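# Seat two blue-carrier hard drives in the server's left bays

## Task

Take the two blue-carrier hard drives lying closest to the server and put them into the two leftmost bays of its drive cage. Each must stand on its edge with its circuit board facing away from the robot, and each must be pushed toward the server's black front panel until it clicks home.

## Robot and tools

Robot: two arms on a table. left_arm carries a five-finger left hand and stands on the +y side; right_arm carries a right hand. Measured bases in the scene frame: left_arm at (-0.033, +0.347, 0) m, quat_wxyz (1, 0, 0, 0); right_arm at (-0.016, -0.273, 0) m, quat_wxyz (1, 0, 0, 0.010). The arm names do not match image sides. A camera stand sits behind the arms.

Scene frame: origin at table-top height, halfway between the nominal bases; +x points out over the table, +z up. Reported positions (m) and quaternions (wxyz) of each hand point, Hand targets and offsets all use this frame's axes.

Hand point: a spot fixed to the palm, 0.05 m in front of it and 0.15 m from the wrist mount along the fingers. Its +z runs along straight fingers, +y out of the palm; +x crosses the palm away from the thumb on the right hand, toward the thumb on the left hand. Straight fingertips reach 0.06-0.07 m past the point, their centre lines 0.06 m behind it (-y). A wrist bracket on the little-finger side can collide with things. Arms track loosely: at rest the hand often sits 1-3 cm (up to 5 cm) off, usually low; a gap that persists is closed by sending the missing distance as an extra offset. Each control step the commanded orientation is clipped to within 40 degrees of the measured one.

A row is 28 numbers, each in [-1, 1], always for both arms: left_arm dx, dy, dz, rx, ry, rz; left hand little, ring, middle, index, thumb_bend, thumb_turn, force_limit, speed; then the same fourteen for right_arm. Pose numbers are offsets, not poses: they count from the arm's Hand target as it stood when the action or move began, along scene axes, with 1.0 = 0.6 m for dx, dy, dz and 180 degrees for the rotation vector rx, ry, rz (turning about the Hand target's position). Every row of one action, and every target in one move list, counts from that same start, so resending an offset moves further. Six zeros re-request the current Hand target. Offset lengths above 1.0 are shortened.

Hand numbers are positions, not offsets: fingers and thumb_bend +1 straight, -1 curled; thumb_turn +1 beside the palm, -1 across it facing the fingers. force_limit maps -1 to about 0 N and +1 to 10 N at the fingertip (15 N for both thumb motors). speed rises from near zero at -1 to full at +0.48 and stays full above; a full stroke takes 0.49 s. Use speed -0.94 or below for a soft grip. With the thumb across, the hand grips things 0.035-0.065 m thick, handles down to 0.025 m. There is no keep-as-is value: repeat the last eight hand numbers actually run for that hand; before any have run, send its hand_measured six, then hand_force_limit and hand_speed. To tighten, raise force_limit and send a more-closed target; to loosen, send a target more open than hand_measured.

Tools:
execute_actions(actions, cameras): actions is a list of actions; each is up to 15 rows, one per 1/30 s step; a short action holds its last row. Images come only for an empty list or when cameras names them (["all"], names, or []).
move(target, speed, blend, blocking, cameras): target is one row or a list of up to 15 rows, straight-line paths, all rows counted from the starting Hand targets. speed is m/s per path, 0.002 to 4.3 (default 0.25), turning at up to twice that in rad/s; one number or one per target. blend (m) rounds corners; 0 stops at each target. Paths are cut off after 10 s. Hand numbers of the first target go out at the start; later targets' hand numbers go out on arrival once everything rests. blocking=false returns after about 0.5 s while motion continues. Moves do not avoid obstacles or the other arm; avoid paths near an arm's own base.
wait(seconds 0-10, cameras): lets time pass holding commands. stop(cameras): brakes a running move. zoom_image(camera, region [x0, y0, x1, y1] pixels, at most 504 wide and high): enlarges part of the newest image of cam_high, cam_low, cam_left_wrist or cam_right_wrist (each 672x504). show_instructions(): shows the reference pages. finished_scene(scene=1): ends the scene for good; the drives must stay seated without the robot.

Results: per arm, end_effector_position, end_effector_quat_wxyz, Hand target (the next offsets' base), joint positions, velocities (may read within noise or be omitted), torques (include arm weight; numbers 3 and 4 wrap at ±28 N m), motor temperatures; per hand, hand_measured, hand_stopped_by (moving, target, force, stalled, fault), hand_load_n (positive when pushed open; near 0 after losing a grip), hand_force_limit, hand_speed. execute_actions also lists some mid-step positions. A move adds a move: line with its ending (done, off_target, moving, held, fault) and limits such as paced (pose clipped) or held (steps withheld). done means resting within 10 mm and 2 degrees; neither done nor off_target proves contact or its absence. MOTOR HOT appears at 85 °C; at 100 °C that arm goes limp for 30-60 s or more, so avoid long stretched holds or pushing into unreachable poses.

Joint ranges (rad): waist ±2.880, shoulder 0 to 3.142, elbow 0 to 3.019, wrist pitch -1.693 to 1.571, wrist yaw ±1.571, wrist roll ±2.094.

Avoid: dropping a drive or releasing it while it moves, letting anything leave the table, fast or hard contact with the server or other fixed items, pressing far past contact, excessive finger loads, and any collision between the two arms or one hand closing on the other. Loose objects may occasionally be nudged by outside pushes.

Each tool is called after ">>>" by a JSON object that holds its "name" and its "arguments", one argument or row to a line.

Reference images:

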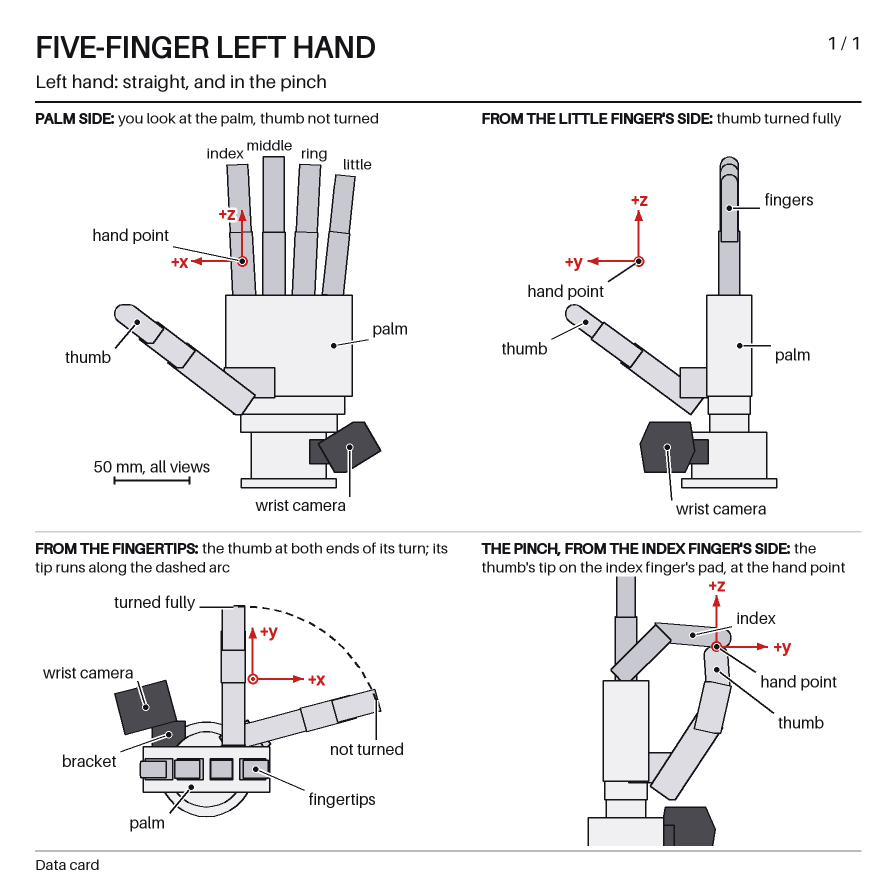

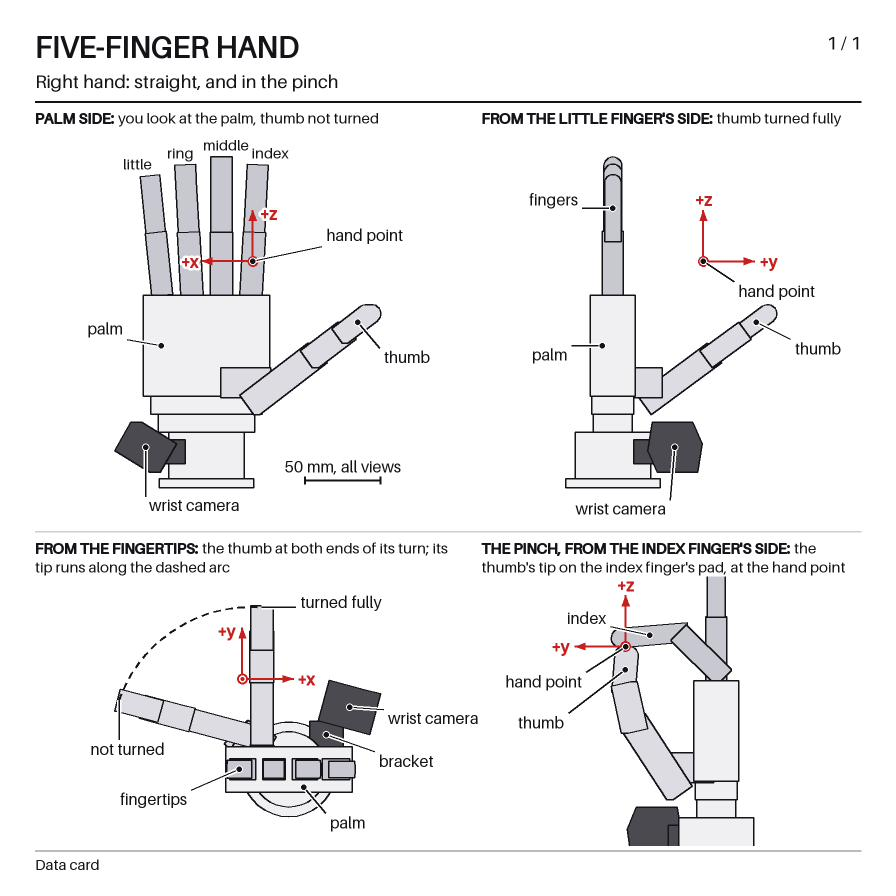

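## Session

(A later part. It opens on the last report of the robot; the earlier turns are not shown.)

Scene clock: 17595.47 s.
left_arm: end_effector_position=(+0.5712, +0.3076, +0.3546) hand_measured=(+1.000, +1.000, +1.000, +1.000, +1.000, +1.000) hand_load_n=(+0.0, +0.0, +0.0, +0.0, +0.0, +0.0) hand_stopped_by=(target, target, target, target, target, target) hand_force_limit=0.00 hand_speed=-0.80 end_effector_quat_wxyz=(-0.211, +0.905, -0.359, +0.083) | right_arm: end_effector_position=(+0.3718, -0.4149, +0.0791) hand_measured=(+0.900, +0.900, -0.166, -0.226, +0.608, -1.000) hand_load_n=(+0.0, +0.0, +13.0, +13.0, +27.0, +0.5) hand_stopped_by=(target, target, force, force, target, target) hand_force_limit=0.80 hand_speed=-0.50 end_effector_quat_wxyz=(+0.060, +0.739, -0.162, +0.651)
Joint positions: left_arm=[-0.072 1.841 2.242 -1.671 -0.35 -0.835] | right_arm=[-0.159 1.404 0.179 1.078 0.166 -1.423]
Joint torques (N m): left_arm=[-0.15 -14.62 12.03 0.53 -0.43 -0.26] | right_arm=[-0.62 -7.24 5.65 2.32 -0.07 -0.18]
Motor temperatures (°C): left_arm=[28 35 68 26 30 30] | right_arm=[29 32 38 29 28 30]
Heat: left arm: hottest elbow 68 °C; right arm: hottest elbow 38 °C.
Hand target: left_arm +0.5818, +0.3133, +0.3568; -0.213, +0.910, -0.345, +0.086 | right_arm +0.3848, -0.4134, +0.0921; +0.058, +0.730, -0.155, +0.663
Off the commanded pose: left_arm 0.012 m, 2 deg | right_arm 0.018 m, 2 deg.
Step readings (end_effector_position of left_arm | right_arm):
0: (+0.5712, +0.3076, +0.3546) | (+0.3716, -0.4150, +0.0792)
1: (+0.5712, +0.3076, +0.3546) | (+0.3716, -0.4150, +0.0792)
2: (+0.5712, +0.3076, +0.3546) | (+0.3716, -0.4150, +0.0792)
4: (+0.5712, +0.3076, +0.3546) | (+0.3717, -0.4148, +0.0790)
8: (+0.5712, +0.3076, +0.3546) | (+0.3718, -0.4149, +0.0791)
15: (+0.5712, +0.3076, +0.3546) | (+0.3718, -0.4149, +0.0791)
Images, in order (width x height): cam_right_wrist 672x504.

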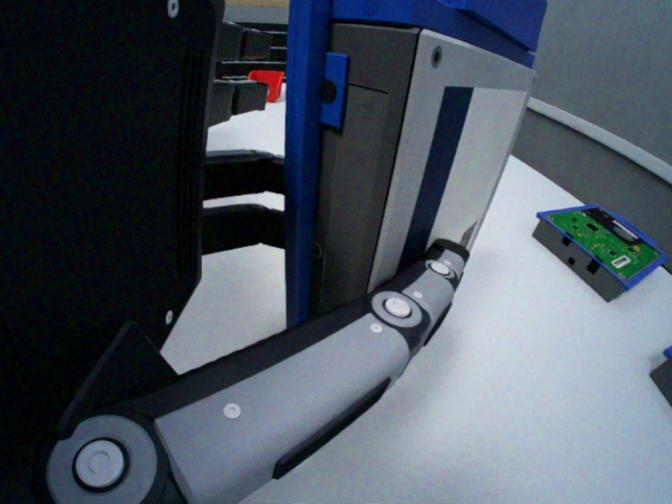

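>>> {"name": "move", "arguments": {
  "target": [0,0,0,0,0,0,1,1,1,1,1,1,0,-0.8,0.0,0.0,0.07,0,0,0,0.9,0.9,-0.65,-0.6,0.6,-1,0.8,-0.5],
  "speed": 0.03,
  "cameras": ["cam_right_wrist"]
}}

Scene clock: 17607.83 s.
left_arm: end_effector_position=(+0.5712, +0.3076, +0.3546) hand_measured=(+1.000, +1.000, +1.000, +1.000, +1.000, +1.000) hand_load_n=(+0.0, +0.0, +0.0, +0.0, +0.0, +0.0) hand_stopped_by=(target, target, target, target, target, target) hand_force_limit=0.00 hand_speed=-0.80 end_effector_quat_wxyz=(-0.211, +0.905, -0.359, +0.083) | right_arm: end_effector_position=(+0.3565, -0.4110, +0.0866) hand_measured=(+0.900, +0.900, -0.166, -0.226, +0.608, -1.000) hand_load_n=(+0.0, +0.0, +14.0, +13.0, +27.0, +0.5) hand_stopped_by=(target, target, force, force, target, target) hand_force_limit=0.80 hand_speed=-0.50 end_effector_quat_wxyz=(+0.053, +0.763, -0.172, +0.620)
Joint positions: left_arm=[-0.072 1.841 2.242 -1.671 -0.35 -0.835] | right_arm=[-0.159 1.181 0.18 0.772 0.163 -1.397]
Joint torques (N m): left_arm=[-0.09 -14.62 12.03 0.53 -0.44 -0.26] | right_arm=[-0.5 -8.12 9.37 3.34 0.19 -0.47]
Motor temperatures (°C): left_arm=[28 35 68 26 30 30] | right_arm=[29 32 38 29 28 30]
Heat: left arm: hottest elbow 68 °C; right arm: hottest elbow 38 °C.
Hand target: left_arm +0.5818, +0.3133, +0.3568; -0.213, +0.910, -0.345, +0.086 | right_arm +0.3848, -0.4134, +0.1341; +0.058, +0.730, -0.155, +0.663
Off the commanded pose: left_arm 0.012 m, 2 deg | right_arm 0.055 m, 7 deg.
move: off_target (left_arm, right_arm)
Images, in order (width x height): cam_right_wrist 672x504.

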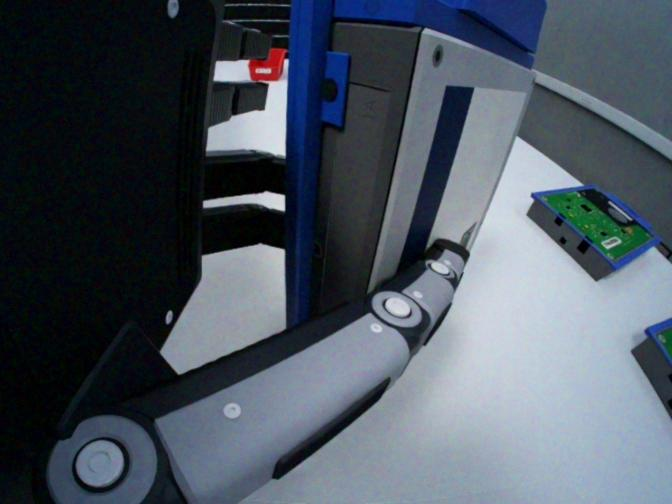

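>>> {"name": "move", "arguments": {
  "target": [0,0,0,0,0,0,1,1,1,1,1,1,0,-0.8,0.0,0.0,0.06,0,0,0,0.9,0.9,-0.65,-0.6,0.6,-1,0.8,-0.5],
  "speed": 0.03,
  "cameras": ["cam_right_wrist"]
}}

Scene clock: 17621.03 s.
left_arm: end_effector_position=(+0.5712, +0.3076, +0.3546) hand_measured=(+1.000, +1.000, +1.000, +1.000, +1.000, +1.000) hand_load_n=(+0.0, +0.0, +0.0, +0.0, +0.0, +0.0) hand_stopped_by=(target, target, target, target, target, target) hand_force_limit=0.00 hand_speed=-0.80 end_effector_quat_wxyz=(-0.211, +0.905, -0.359, +0.083) | right_arm: end_effector_position=(+0.3521, -0.4096, +0.1089) hand_measured=(+0.900, +0.900, -0.166, -0.226, +0.608, -1.000) hand_load_n=(+0.0, +0.0, +14.0, +12.5, +27.0, +0.0) hand_stopped_by=(target, target, force, force, target, target) hand_force_limit=0.80 hand_speed=-0.50 end_effector_quat_wxyz=(+0.052, +0.770, -0.173, +0.612)
Joint positions: left_arm=[-0.072 1.841 2.242 -1.671 -0.35 -0.835] | right_arm=[-0.157 1.015 0.209 0.554 0.163 -1.392]
Joint torques (N m): left_arm=[-0.09 -14.62 11.99 0.55 -0.43 -0.27] | right_arm=[-0.5 -7 11.84 3.52 0.27 -0.52]
Motor temperatures (°C): left_arm=[28 35 68 26 30 30] | right_arm=[29 32 39 29 28 30]
Heat: left arm: hottest elbow 68 °C; right arm: hottest elbow 39 °C.
Hand target: left_arm +0.5818, +0.3133, +0.3568; -0.213, +0.910, -0.345, +0.086 | right_arm +0.3848, -0.4133, +0.1700; +0.058, +0.730, -0.155, +0.663
Off the commanded pose: left_arm 0.012 m, 2 deg | right_arm 0.069 m, 8 deg.
move: off_target (left_arm, right_arm)
Images, in order (width x height): cam_right_wrist 672x504.

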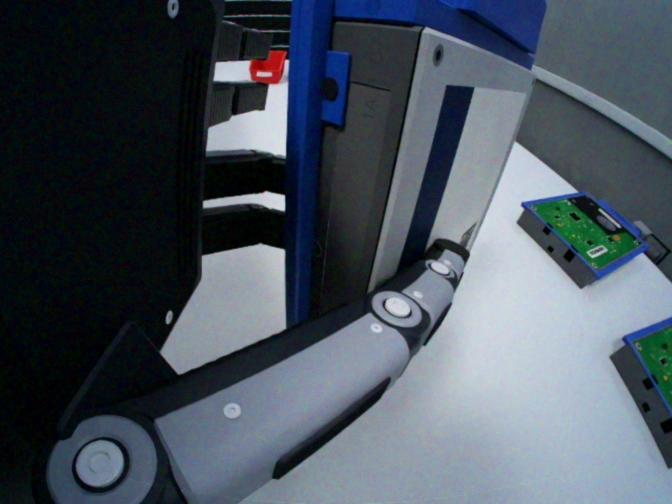

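>>> {"name": "move", "arguments": {
  "target": [0,0,0,0,0,0,1,1,1,1,1,1,0,-0.8,-0.03,0.0,0.2,0,0,0,0.9,0.9,-0.65,-0.6,0.6,-1,0.8,-0.5],
  "speed": 0.05,
  "cameras": ["cam_right_wrist","cam_high"]
}}

Scene clock: 17631.40 s.
left_arm: end_effector_position=(+0.5712, +0.3076, +0.3546) hand_measured=(+1.000, +1.000, +1.000, +1.000, +1.000, +1.000) hand_load_n=(+0.0, +0.0, +0.5, +0.0, +0.0, +0.0) hand_stopped_by=(target, target, target, target, target, target) hand_force_limit=0.00 hand_speed=-0.80 end_effector_quat_wxyz=(-0.211, +0.905, -0.359, +0.083) | right_arm: end_effector_position=(+0.3470, -0.4079, +0.2117) hand_measured=(+0.900, +0.900, -0.166, -0.226, +0.608, -1.000) hand_load_n=(+0.5, +0.0, +14.0, +12.5, +26.5, +0.5) hand_stopped_by=(target, target, force, force, target, target) hand_force_limit=0.80 hand_speed=-0.50 end_effector_quat_wxyz=(+0.050, +0.774, -0.172, +0.607)
Joint positions: left_arm=[-0.072 1.841 2.242 -1.671 -0.35 -0.835] | right_arm=[-0.157 0.689 0.411 0.013 0.159 -1.392]
Joint torques (N m): left_arm=[-0.09 -14.68 12.03 0.51 -0.43 -0.26] | right_arm=[-1.38 -4.89 15.05 3.49 0.13 -0.55]
Motor temperatures (°C): left_arm=[28 35 68 26 30 30] | right_arm=[29 32 40 29 28 30]
Heat: left arm: hottest elbow 68 °C; right arm: hottest elbow 40 °C.
Hand target: left_arm +0.5818, +0.3133, +0.3568; -0.213, +0.910, -0.345, +0.086 | right_arm +0.3668, -0.4134, +0.2900; +0.058, +0.730, -0.155, +0.663
Off the commanded pose: left_arm 0.012 m, 2 deg | right_arm 0.081 m, 9 deg.
move: off_target (left_arm, right_arm)
Images, in order (width x height): cam_high 672x504, cam_right_wrist 672x504.

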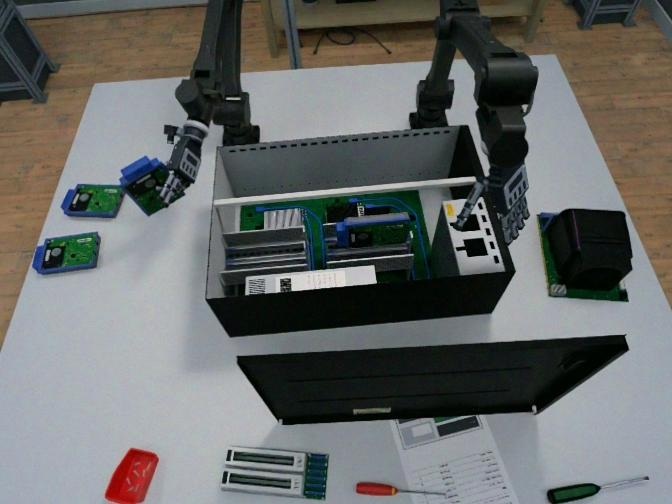

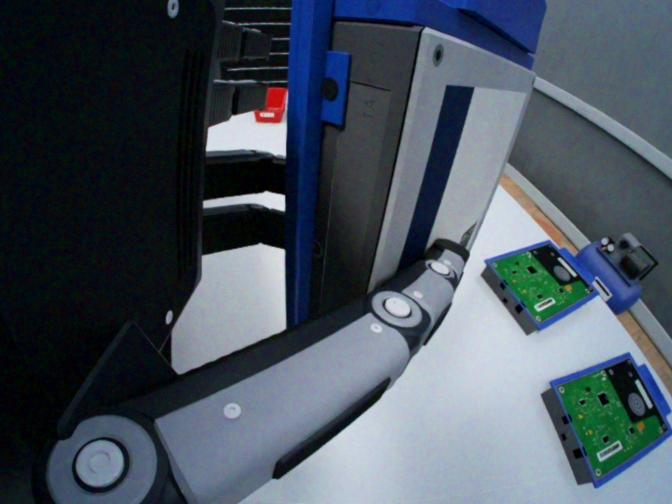

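>>> {"name": "move", "arguments": {
  "target": [0,0,0,0,0,0,1,1,1,1,1,1,0,-0.8,0.0,0.02,0.3,0,0,0,0.9,0.9,-0.65,-0.6,0.6,-1,0.8,-0.5],
  "speed": 0.08,
  "cameras": ["cam_right_wrist","cam_high"]
}}

Scene clock: 17660.43 s.
left_arm: end_effector_position=(+0.5712, +0.3076, +0.3546) hand_measured=(+1.000, +1.000, +1.000, +1.000, +1.000, +1.000) hand_load_n=(+0.0, +0.0, +0.0, +0.0, +0.0, +0.0) hand_stopped_by=(target, target, target, target, target, target) hand_force_limit=0.00 hand_speed=-0.80 end_effector_quat_wxyz=(-0.211, +0.905, -0.359, +0.083) | right_arm: end_effector_position=(+0.3638, -0.4012, +0.3977) hand_measured=(+0.900, +0.900, -0.166, -0.226, +0.608, -1.000) hand_load_n=(+0.0, +0.0, +14.5, +12.5, +26.5, +0.5) hand_stopped_by=(target, target, force, force, target, target) hand_force_limit=0.80 hand_speed=-0.50 end_effector_quat_wxyz=(+0.053, +0.768, -0.171, +0.614)
Joint positions: left_arm=[-0.072 1.841 2.242 -1.671 -0.35 -0.835] | right_arm=[-0.113 0.71 0.897 -0.434 0.206 -1.387]
Joint torques (N m): left_arm=[-0.03 -14.68 12.04 0.51 -0.43 -0.27] | right_arm=[-0.56 -3.78 15.24 3.48 0.31 -0.52]
Motor temperatures (°C): left_arm=[28 35 68 26 30 30] | right_arm=[29 32 44 29 28 30]
Heat: left arm: hottest elbow 68 °C; right arm: hottest elbow 44 °C.
Hand target: left_arm +0.5818, +0.3133, +0.3568; -0.213, +0.910, -0.345, +0.086 | right_arm +0.3668, -0.4014, +0.4701; +0.058, +0.730, -0.155, +0.663
Off the commanded pose: left_arm 0.012 m, 2 deg | right_arm 0.072 m, 7 deg.
move: off_target (left_arm, right_arm)
Images, in order (width x height): cam_high 672x504, cam_right_wrist 672x504.

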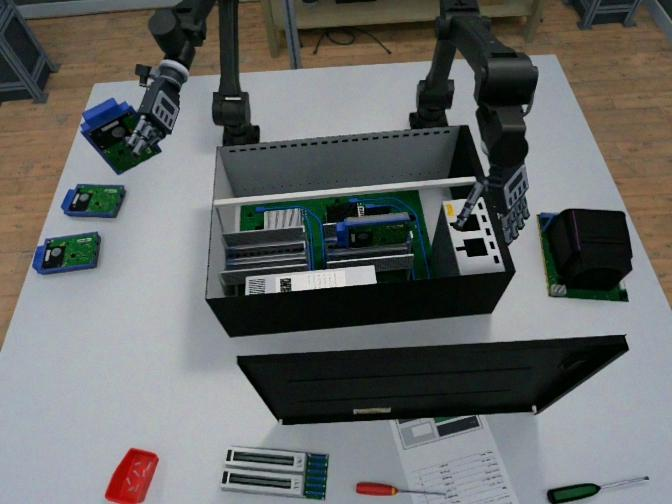

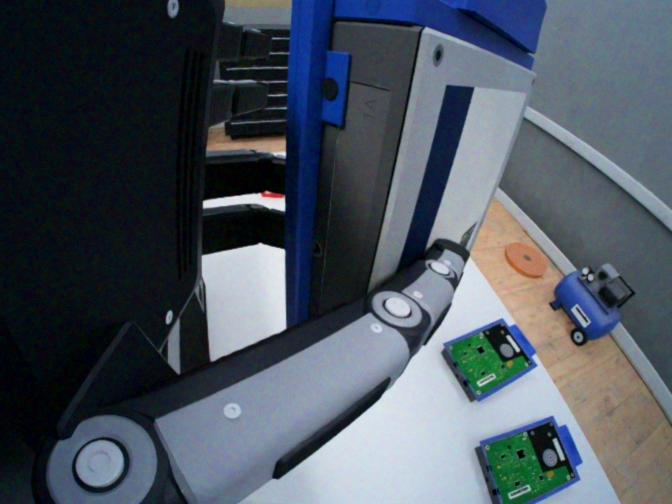

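>>> {"name": "move", "arguments": {
  "target": [0,0,0,0,0,0,1,1,1,1,1,1,0,-0.8,0.03,0.04,0.02,0.4177,0.1324,-0.1535,0.9,0.9,-0.65,-0.6,0.6,-1,0.8,-0.5],
  "speed": 0.12,
  "cameras": ["cam_right_wrist","cam_high","cam_left_wrist"]
}}

Scene clock: 17678.60 s.
left_arm: end_effector_position=(+0.5712, +0.3076, +0.3546) hand_measured=(+1.000, +1.000, +1.000, +1.000, +1.000, +1.000) hand_load_n=(+0.0, +0.0, +0.0, +0.0, +0.0, +0.0) hand_stopped_by=(target, target, target, target, target, target) hand_force_limit=0.00 hand_speed=-0.80 end_effector_quat_wxyz=(-0.211, +0.905, -0.359, +0.083) | right_arm: end_effector_position=(+0.3826, -0.3754, +0.4468) hand_measured=(+0.900, +0.900, -0.166, -0.226, +0.608, -1.000) hand_load_n=(+0.0, +0.0, +15.5, +13.0, +26.5, -1.0) hand_stopped_by=(target, target, force, force, target, target) hand_force_limit=0.80 hand_speed=-0.50 end_effector_quat_wxyz=(-0.200, +0.685, -0.666, +0.217)
Joint positions: left_arm=[-0.072 1.841 2.242 -1.671 -0.35 -0.835] | right_arm=[-0.381 1.313 1.835 -1.519 -0.187 -0.333]
Joint torques (N m): left_arm=[0.09 -14.56 12.01 0.5 -0.43 -0.27] | right_arm=[-1.96 -11.11 12.31 1.63 -0.35 0.13]
Motor temperatures (°C): left_arm=[28 35 68 26 30 30] | right_arm=[29 32 50 29 28 30]
Heat: left arm: hottest elbow 68 °C; right arm: hottest elbow 50 °C.
Hand target: left_arm +0.5818, +0.3133, +0.3568; -0.213, +0.910, -0.345, +0.086 | right_arm +0.3847, -0.3774, +0.4821; -0.219, +0.671, -0.663, +0.250
Off the commanded pose: left_arm 0.012 m, 2 deg | right_arm 0.035 m, 5 deg.
move: off_target (left_arm, right_arm)
Images, in order (width x height): cam_high 672x504, cam_left_wrist 672x504, cam_right_wrist 672x504.

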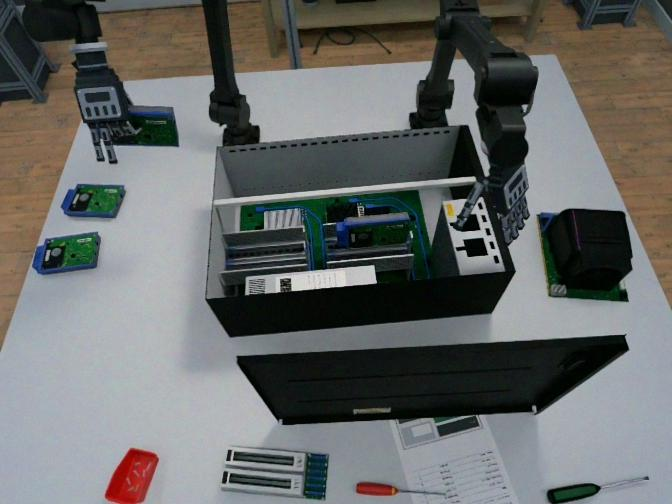

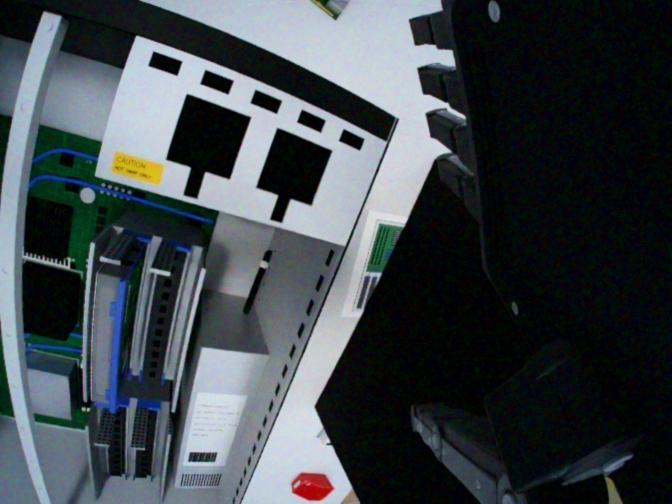

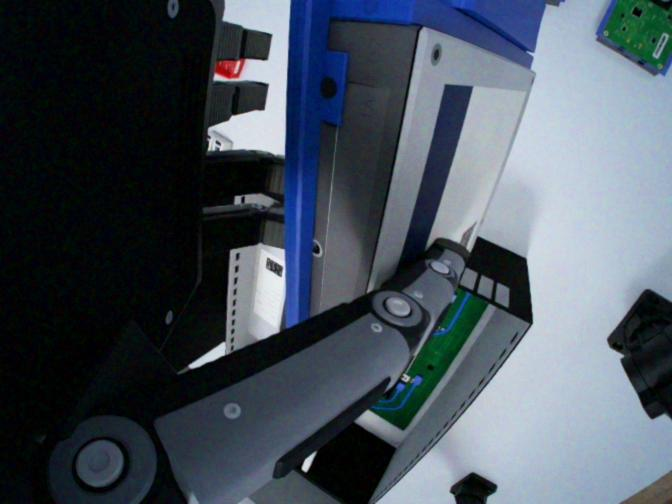

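>>> {"name": "zoom_image", "arguments": {
  "camera": "cam_right_wrist",
  "region": [270, 0, 560, 200]
}}

>>> {"name": "zoom_image", "arguments": {
  "camera": "cam_right_wrist",
  "region": [270, 150, 560, 350]
}}

Scaled by 1.738 from the camera's 672x504 image, which has a finer 960x720 frame.

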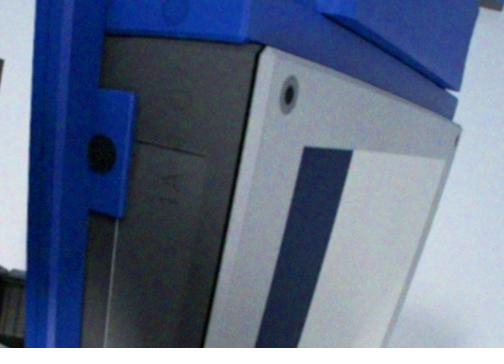

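Scaled by 1.738 from the camera's 672x504 image, which has a finer 960x720 frame.

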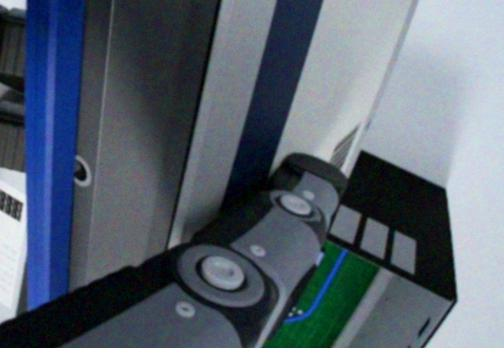

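>>> {"name": "zoom_image", "arguments": {
  "camera": "cam_high",
  "region": [40, 60, 240, 200]
}}

Scaled by 2.520 from the camera's 672x504 image, which has a finer 960x720 frame.

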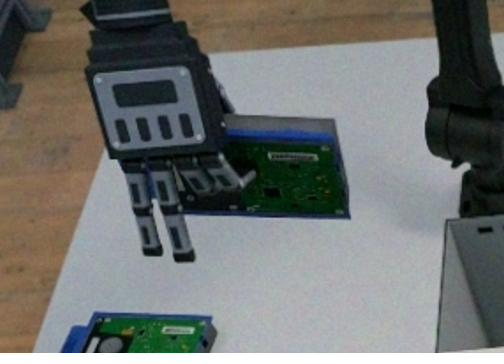

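>>> {"name": "move", "arguments": {
  "target": [0,0,0,0,0,0,1,1,1,1,1,1,0,-0.8,0.03,0.04,0.0,0.072,-0.017,-0.008,0.9,0.9,-0.65,-0.6,0.6,-1,0.8,-0.5],
  "speed": 0.08,
  "cameras": ["cam_right_wrist","cam_high"]
}}

>>> {"name": "zoom_image", "arguments": {
  "camera": "cam_high",
  "region": [40, 60, 240, 200]
}}

Scene clock: 17792.93 s.
left_arm: end_effector_position=(+0.5712, +0.3076, +0.3546) hand_measured=(+1.000, +1.000, +1.000, +1.000, +1.000, +1.000) hand_load_n=(+0.0, +0.0, +0.0, +0.0, +0.0, -0.5) hand_stopped_by=(target, target, target, target, target, target) hand_force_limit=0.00 hand_speed=-0.80 end_effector_quat_wxyz=(-0.211, +0.905, -0.359, +0.083) | right_arm: end_effector_position=(+0.3974, -0.3513, +0.4575) hand_measured=(+0.900, +0.900, -0.166, -0.226, +0.608, -1.000) hand_load_n=(+0.0, +0.0, +15.0, +13.0, +26.5, -1.5) hand_stopped_by=(target, target, force, force, target, target) hand_force_limit=0.80 hand_speed=-0.50 end_effector_quat_wxyz=(+0.288, -0.641, +0.691, -0.169)
Joint positions: left_arm=[-0.072 1.841 2.242 -1.671 -0.35 -0.835] | right_arm=[-0.414 1.324 1.835 -1.496 -0.37 -0.207]
Joint torques (N m): left_arm=[0.09 -14.62 12 0.54 -0.43 -0.26] | right_arm=[-2.02 -11.28 10.14 2.59 -0.7 0.28]
Motor temperatures (°C): left_arm=[28 35 68 26 30 30] | right_arm=[29 33 51 29 28 30]
Heat: left arm: hottest elbow 68 °C; right arm: hottest elbow 51 °C.
Hand target: left_arm +0.5818, +0.3133, +0.3568; -0.213, +0.910, -0.345, +0.086 | right_arm +0.4027, -0.3533, +0.4820; -0.307, +0.627, -0.689, +0.194
Off the commanded pose: left_arm 0.012 m, 2 deg | right_arm 0.025 m, 4 deg.
move: off_target (left_arm, right_arm)
Images, in order (width x height): cam_high 672x504, cam_right_wrist 672x504.

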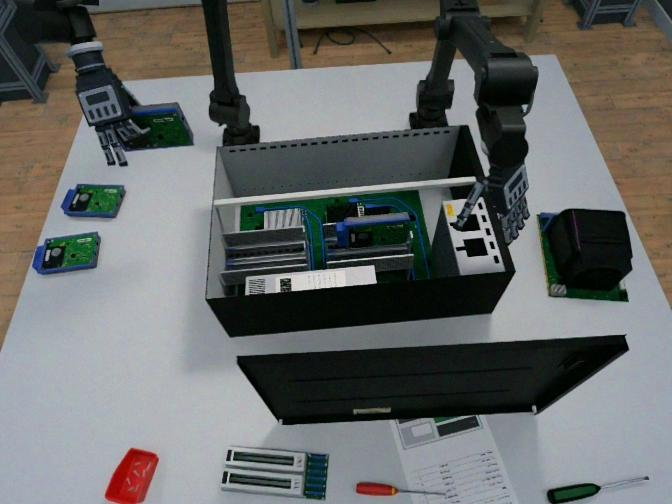

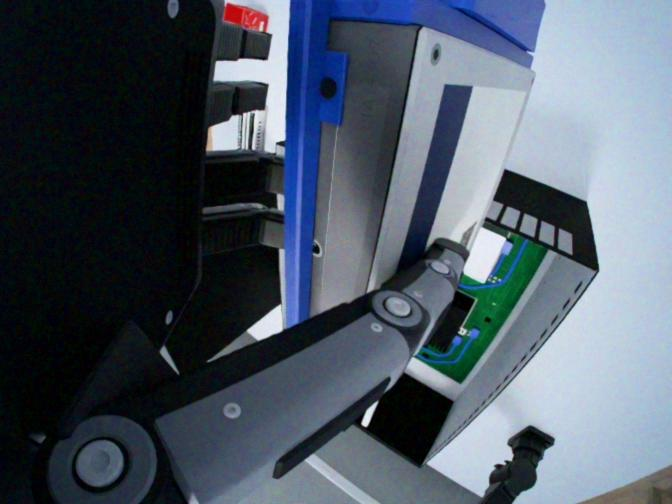

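Scaled by 2.520 from the camera's 672x504 image, which has a finer 960x720 frame.

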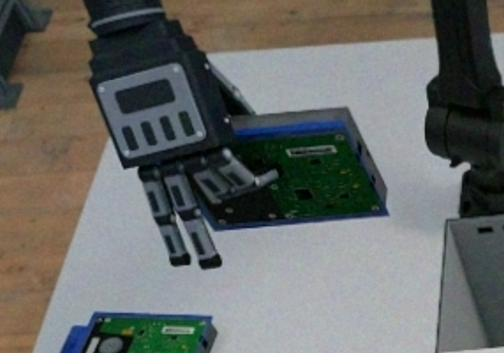

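>>> {"name": "move", "arguments": {
  "target": [0,0,0,0,0,0,1,1,1,1,1,1,0,-0.8,0.15,0.35,0.0,0,0,0,0.9,0.9,-0.65,-0.6,0.6,-1,0.8,-0.5],
  "speed": 0.12,
  "cameras": ["cam_right_wrist","cam_high"]
}}

Scene clock: 17874.23 s.
left_arm: end_effector_position=(+0.5712, +0.3076, +0.3546) hand_measured=(+1.000, +1.000, +1.000, +1.000, +1.000, +1.000) hand_load_n=(+0.0, +0.0, +0.0, +0.5, +0.0, +0.0) hand_stopped_by=(target, target, target, target, target, target) hand_force_limit=0.00 hand_speed=-0.80 end_effector_quat_wxyz=(-0.211, +0.905, -0.359, +0.083) | right_arm: end_effector_position=(+0.4857, -0.1483, +0.4350) hand_measured=(+0.900, +0.900, -0.166, -0.226, +0.608, -1.000) hand_load_n=(+0.0, +0.0, +15.5, +13.5, +26.5, -1.0) hand_stopped_by=(target, target, force, force, target, target) hand_force_limit=0.80 hand_speed=-0.50 end_effector_quat_wxyz=(+0.262, -0.646, +0.696, -0.170)
Joint positions: left_arm=[-0.072 1.841 2.242 -1.671 -0.35 -0.835] | right_arm=[0.136 1.477 1.93 -1.39 -0.01 0.233]
Joint torques (N m): left_arm=[0.09 -14.56 12.03 0.54 -0.43 -0.27] | right_arm=[-0.91 -15.15 12.93 2.56 -0.1 0.24]
Motor temperatures (°C): left_arm=[28 35 69 26 30 30] | right_arm=[29 33 47 29 28 30]
Heat: left arm: hottest elbow 69 °C; right arm: hottest elbow 47 °C.
Hand target: left_arm +0.5818, +0.3133, +0.3568; -0.213, +0.910, -0.345, +0.086 | right_arm +0.4927, -0.1432, +0.4820; -0.307, +0.627, -0.689, +0.194
Off the commanded pose: left_arm 0.012 m, 2 deg | right_arm 0.048 m, 6 deg.
move: off_target (left_arm, right_arm)
Images, in order (width x height): cam_high 672x504, cam_right_wrist 672x504.

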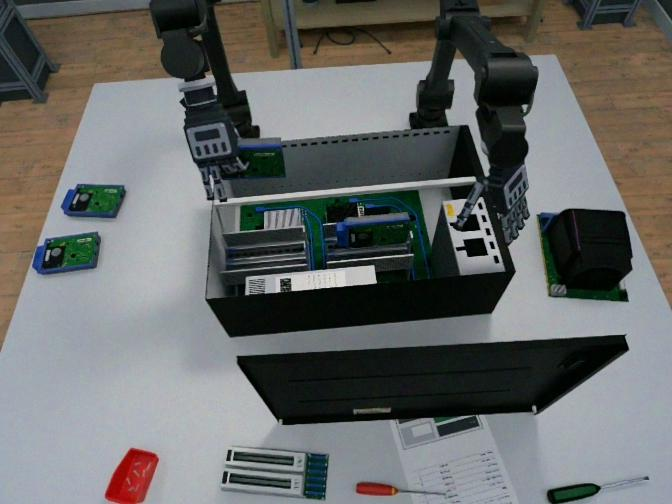

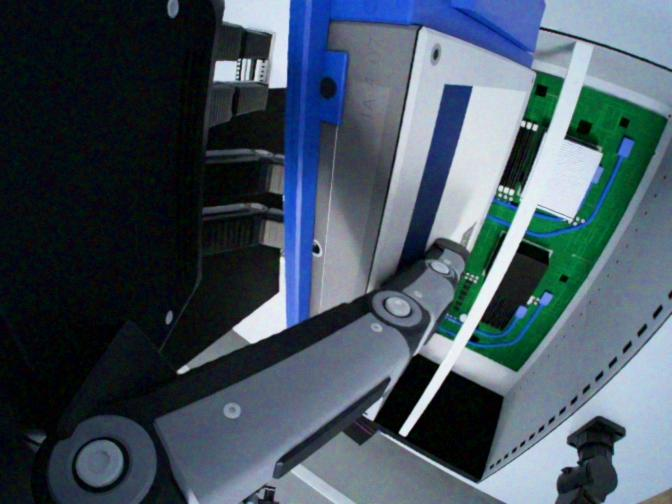

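>>> {"name": "move", "arguments": {
  "target": [0,0,0,0,0,0,1,1,1,1,1,1,0,-0.8,0.135,0.36,-0.02,0,0,0,0.9,0.9,-0.65,-0.6,0.6,-1,0.8,-0.5],
  "speed": 0.1,
  "cameras": ["all"]
}}

Scene clock: 17886.67 s.
left_arm: end_effector_position=(+0.5712, +0.3076, +0.3546) hand_measured=(+1.000, +1.000, +1.000, +1.000, +1.000, +1.000) hand_load_n=(+0.0, +0.0, +0.0, +0.0, -0.5, +0.0) hand_stopped_by=(target, target, target, target, target, target) hand_force_limit=0.00 hand_speed=-0.80 end_effector_quat_wxyz=(-0.211, +0.905, -0.359, +0.083) | right_arm: end_effector_position=(+0.5768, +0.0706, +0.4236) hand_measured=(+0.900, +0.900, -0.166, -0.226, +0.608, -1.000) hand_load_n=(+0.0, +0.0, +15.0, +13.0, +26.5, -1.5) hand_stopped_by=(target, target, force, force, target, target) hand_force_limit=0.80 hand_speed=-0.50 end_effector_quat_wxyz=(-0.263, +0.648, -0.690, +0.187)
Joint positions: left_arm=[-0.072 1.841 2.242 -1.671 -0.35 -0.835] | right_arm=[0.49 2.024 2.665 -1.589 0.225 0.5]
Joint torques (N m): left_arm=[-0.03 -14.74 12.01 0.53 -0.42 -0.27] | right_arm=[-0.85 -23.88 11.89 1.89 0.16 0.22]
Motor temperatures (°C): left_arm=[28 35 69 26 30 30] | right_arm=[29 33 48 29 28 30]
Heat: left arm: hottest elbow 69 °C; right arm: hottest elbow 48 °C.
Hand target: left_arm +0.5818, +0.3133, +0.3568; -0.213, +0.910, -0.345, +0.086 | right_arm +0.5737, +0.0727, +0.4701; -0.307, +0.627, -0.689, +0.194
Off the commanded pose: left_arm 0.012 m, 2 deg | right_arm 0.047 m, 6 deg.
move: off_target (left_arm, right_arm)

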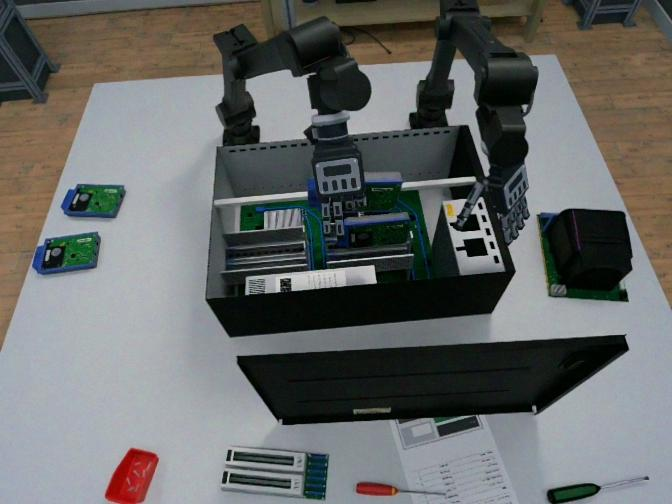

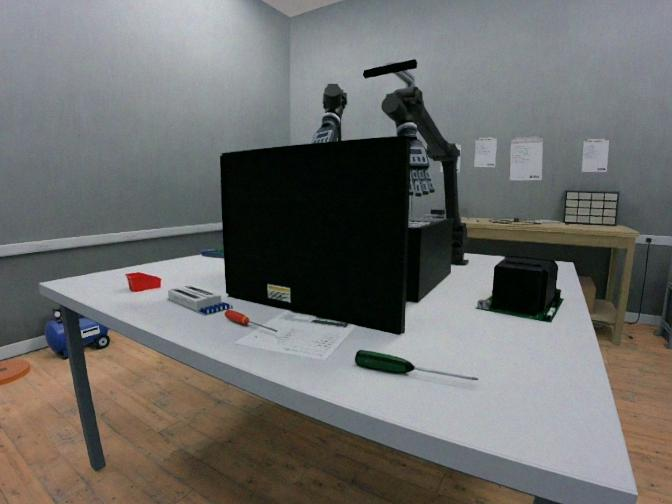

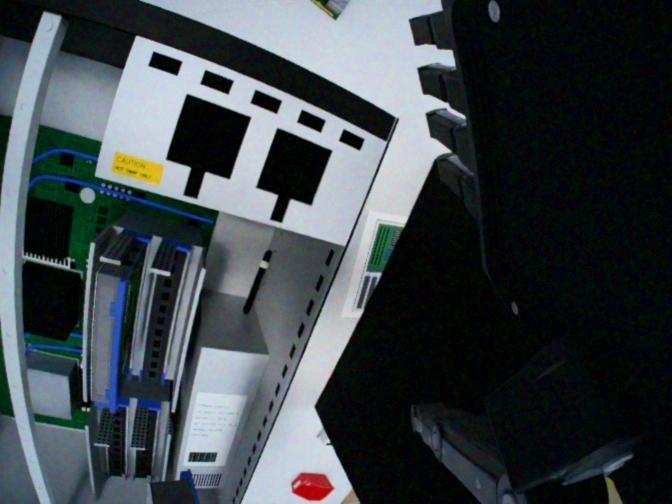

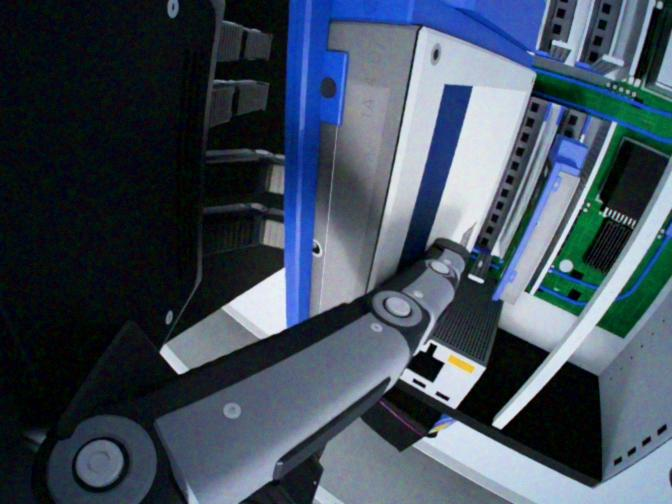

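>>> {"name": "move", "arguments": {
  "target": [0,0,0,0,0,0,1,1,1,1,1,1,0,-0.8,-0.015,0.02,-0.15,0.028,-0.004,0,0.9,0.9,-0.65,-0.6,0.6,-1,0.8,-0.5],
  "speed": 0.08,
  "cameras": ["cam_high","cam_left_wrist","cam_right_wrist"]
}}

Scene clock: 17911.07 s.
left_arm: end_effector_position=(+0.5712, +0.3076, +0.3546) hand_measured=(+1.000, +1.000, +1.000, +1.000, +1.000, +1.000) hand_load_n=(+0.0, +0.0, +0.0, +0.0, +0.0, +0.0) hand_stopped_by=(target, target, target, target, target, target) hand_force_limit=0.00 hand_speed=-0.80 end_effector_quat_wxyz=(-0.211, +0.905, -0.359, +0.083) | right_arm: end_effector_position=(+0.5679, +0.0779, +0.3164) hand_measured=(+0.900, +0.900, -0.166, -0.226, +0.608, -1.000) hand_load_n=(+0.0, +0.0, +15.0, +13.5, +26.5, -1.5) hand_stopped_by=(target, target, force, force, target, target) hand_force_limit=0.80 hand_speed=-0.50 end_effector_quat_wxyz=(+0.280, -0.636, +0.701, -0.162)
Joint positions: left_arm=[-0.072 1.841 2.242 -1.671 -0.35 -0.835] | right_arm=[0.49 1.789 1.983 -1.128 0.18 0.548]
Joint torques (N m): left_arm=[0.03 -14.68 12.01 0.51 -0.42 -0.27] | right_arm=[-0.56 -25.88 9.89 3 -0.11 0.26]
Motor temperatures (°C): left_arm=[28 35 69 26 30 30] | right_arm=[29 35 47 29 28 30]
Heat: left arm: hottest elbow 69 °C; right arm: hottest elbow 47 °C.
Hand target: left_arm +0.5818, +0.3133, +0.3568; -0.213, +0.910, -0.345, +0.086 | right_arm +0.5648, +0.0847, +0.3800; +0.339, -0.611, +0.695, -0.168
Off the commanded pose: left_arm 0.012 m, 2 deg | right_arm 0.064 m, 7 deg.
move: off_target (left_arm, right_arm)
Images, in order (width x height): cam_high 672x504, cam_left_wrist 672x504, cam_right_wrist 672x504.

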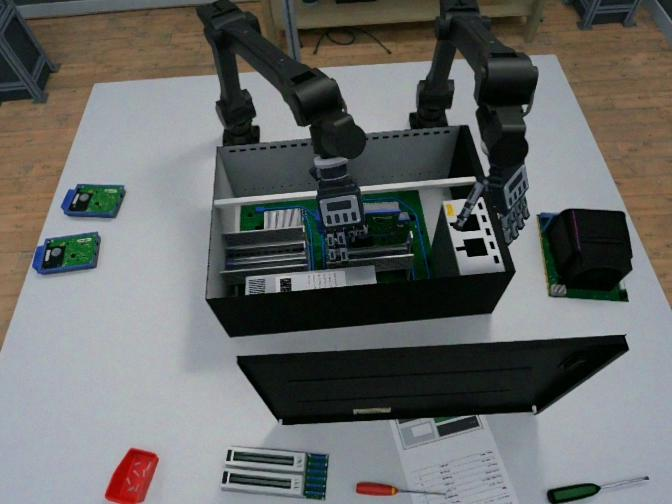

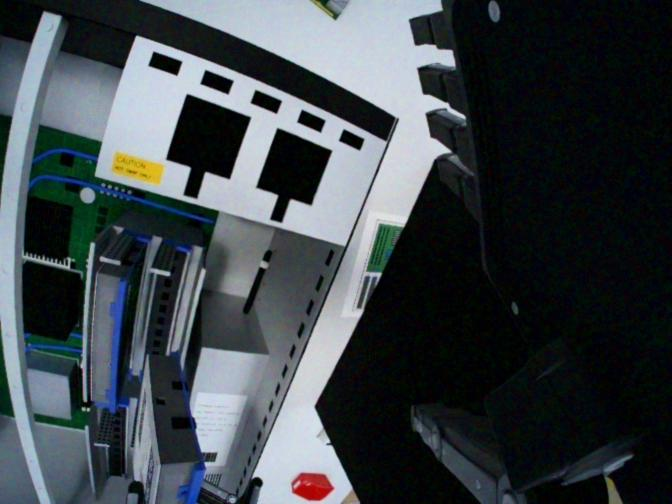

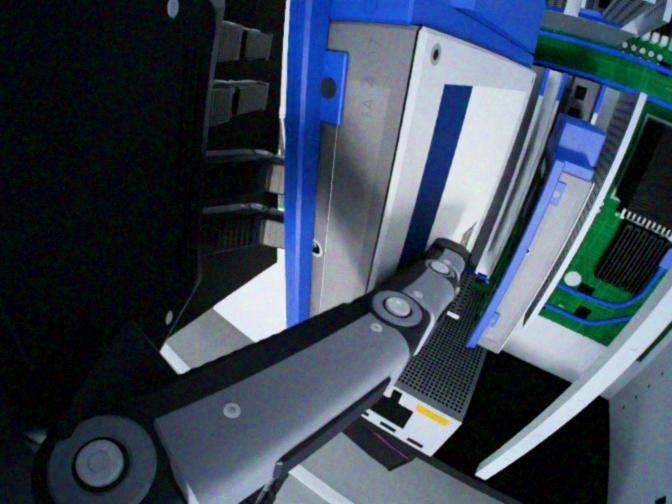

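>>> {"name": "zoom_image", "arguments": {
  "camera": "cam_left_wrist",
  "region": [70, 220, 290, 504]
}}

Scaled by 1.775 from the camera's 672x504 image, which has a finer 960x720 frame.

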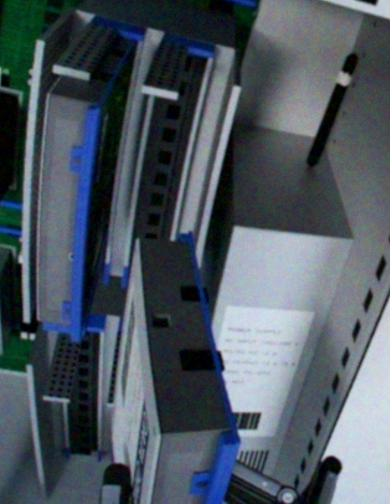

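>>> {"name": "move", "arguments": {
  "target": [0,0,0,0,0,0,1,1,1,1,1,1,0,-0.8,0.0,0.006,-0.07,0.0,-0.009,0.008,0.9,0.9,-0.65,-0.6,0.6,-1,0.8,-0.5],
  "speed": 0.06,
  "cameras": ["cam_left_wrist","cam_right_wrist"]
}}

>>> {"name": "zoom_image", "arguments": {
  "camera": "cam_left_wrist",
  "region": [70, 220, 290, 504]
}}

Scene clock: 17960.20 s.
left_arm: end_effector_position=(+0.5712, +0.3076, +0.3546) hand_measured=(+1.000, +1.000, +1.000, +1.000, +1.000, +1.000) hand_load_n=(+0.0, +0.0, +0.0, +0.0, +0.0, +0.0) hand_stopped_by=(target, target, target, target, target, target) hand_force_limit=0.00 hand_speed=-0.80 end_effector_quat_wxyz=(-0.211, +0.905, -0.359, +0.083) | right_arm: end_effector_position=(+0.5647, +0.0805, +0.2742) hand_measured=(+0.900, +0.900, -0.166, -0.226, +0.608, -1.000) hand_load_n=(+0.0, +0.0, +15.0, +13.5, +26.0, -1.5) hand_stopped_by=(target, target, force, force, target, target) hand_force_limit=0.80 hand_speed=-0.50 end_effector_quat_wxyz=(+0.293, -0.634, +0.697, -0.163)
Joint positions: left_arm=[-0.072 1.841 2.242 -1.671 -0.35 -0.835] | right_arm=[0.495 1.749 1.806 -0.964 0.178 0.547]
Joint torques (N m): left_arm=[0.03 -14.56 12 0.53 -0.42 -0.27] | right_arm=[-0.5 -25.35 10.26 3.08 -0.1 -0.01]
Motor temperatures (°C): left_arm=[28 35 69 26 30 30] | right_arm=[29 36 46 29 28 30]
Heat: left arm: hottest elbow 69 °C; right arm: hottest elbow 46 °C.
Hand target: left_arm +0.5818, +0.3133, +0.3568; -0.213, +0.910, -0.345, +0.086 | right_arm +0.5648, +0.0883, +0.3380; +0.351, -0.618, +0.683, -0.172
Off the commanded pose: left_arm 0.012 m, 2 deg | right_arm 0.064 m, 7 deg.
move: off_target (left_arm, right_arm)
Images, in order (width x height): cam_left_wrist 672x504, cam_right_wrist 672x504.

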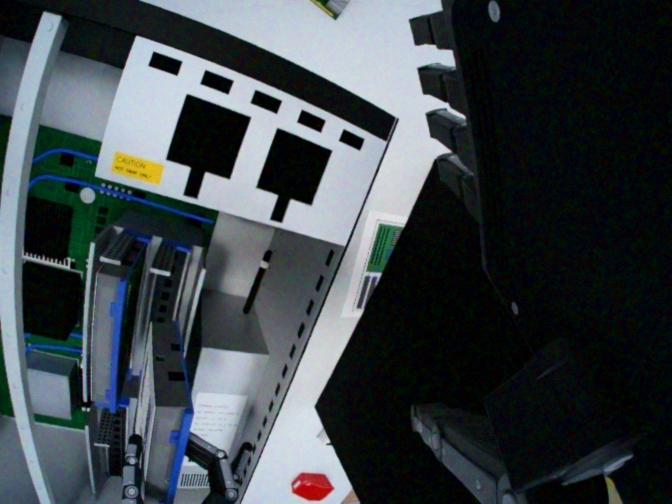

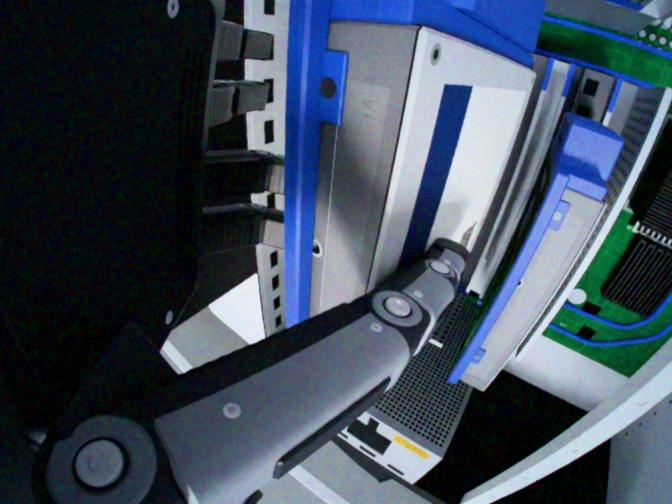

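Scaled by 1.775 from the camera's 672x504 image, which has a finer 960x720 frame.

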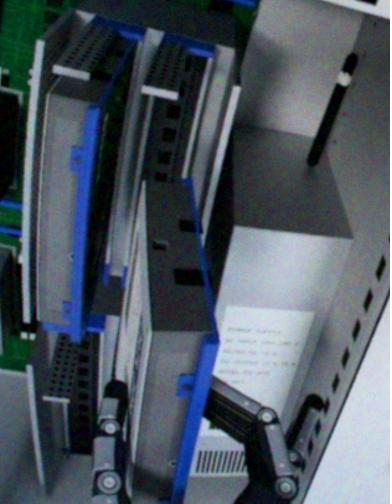

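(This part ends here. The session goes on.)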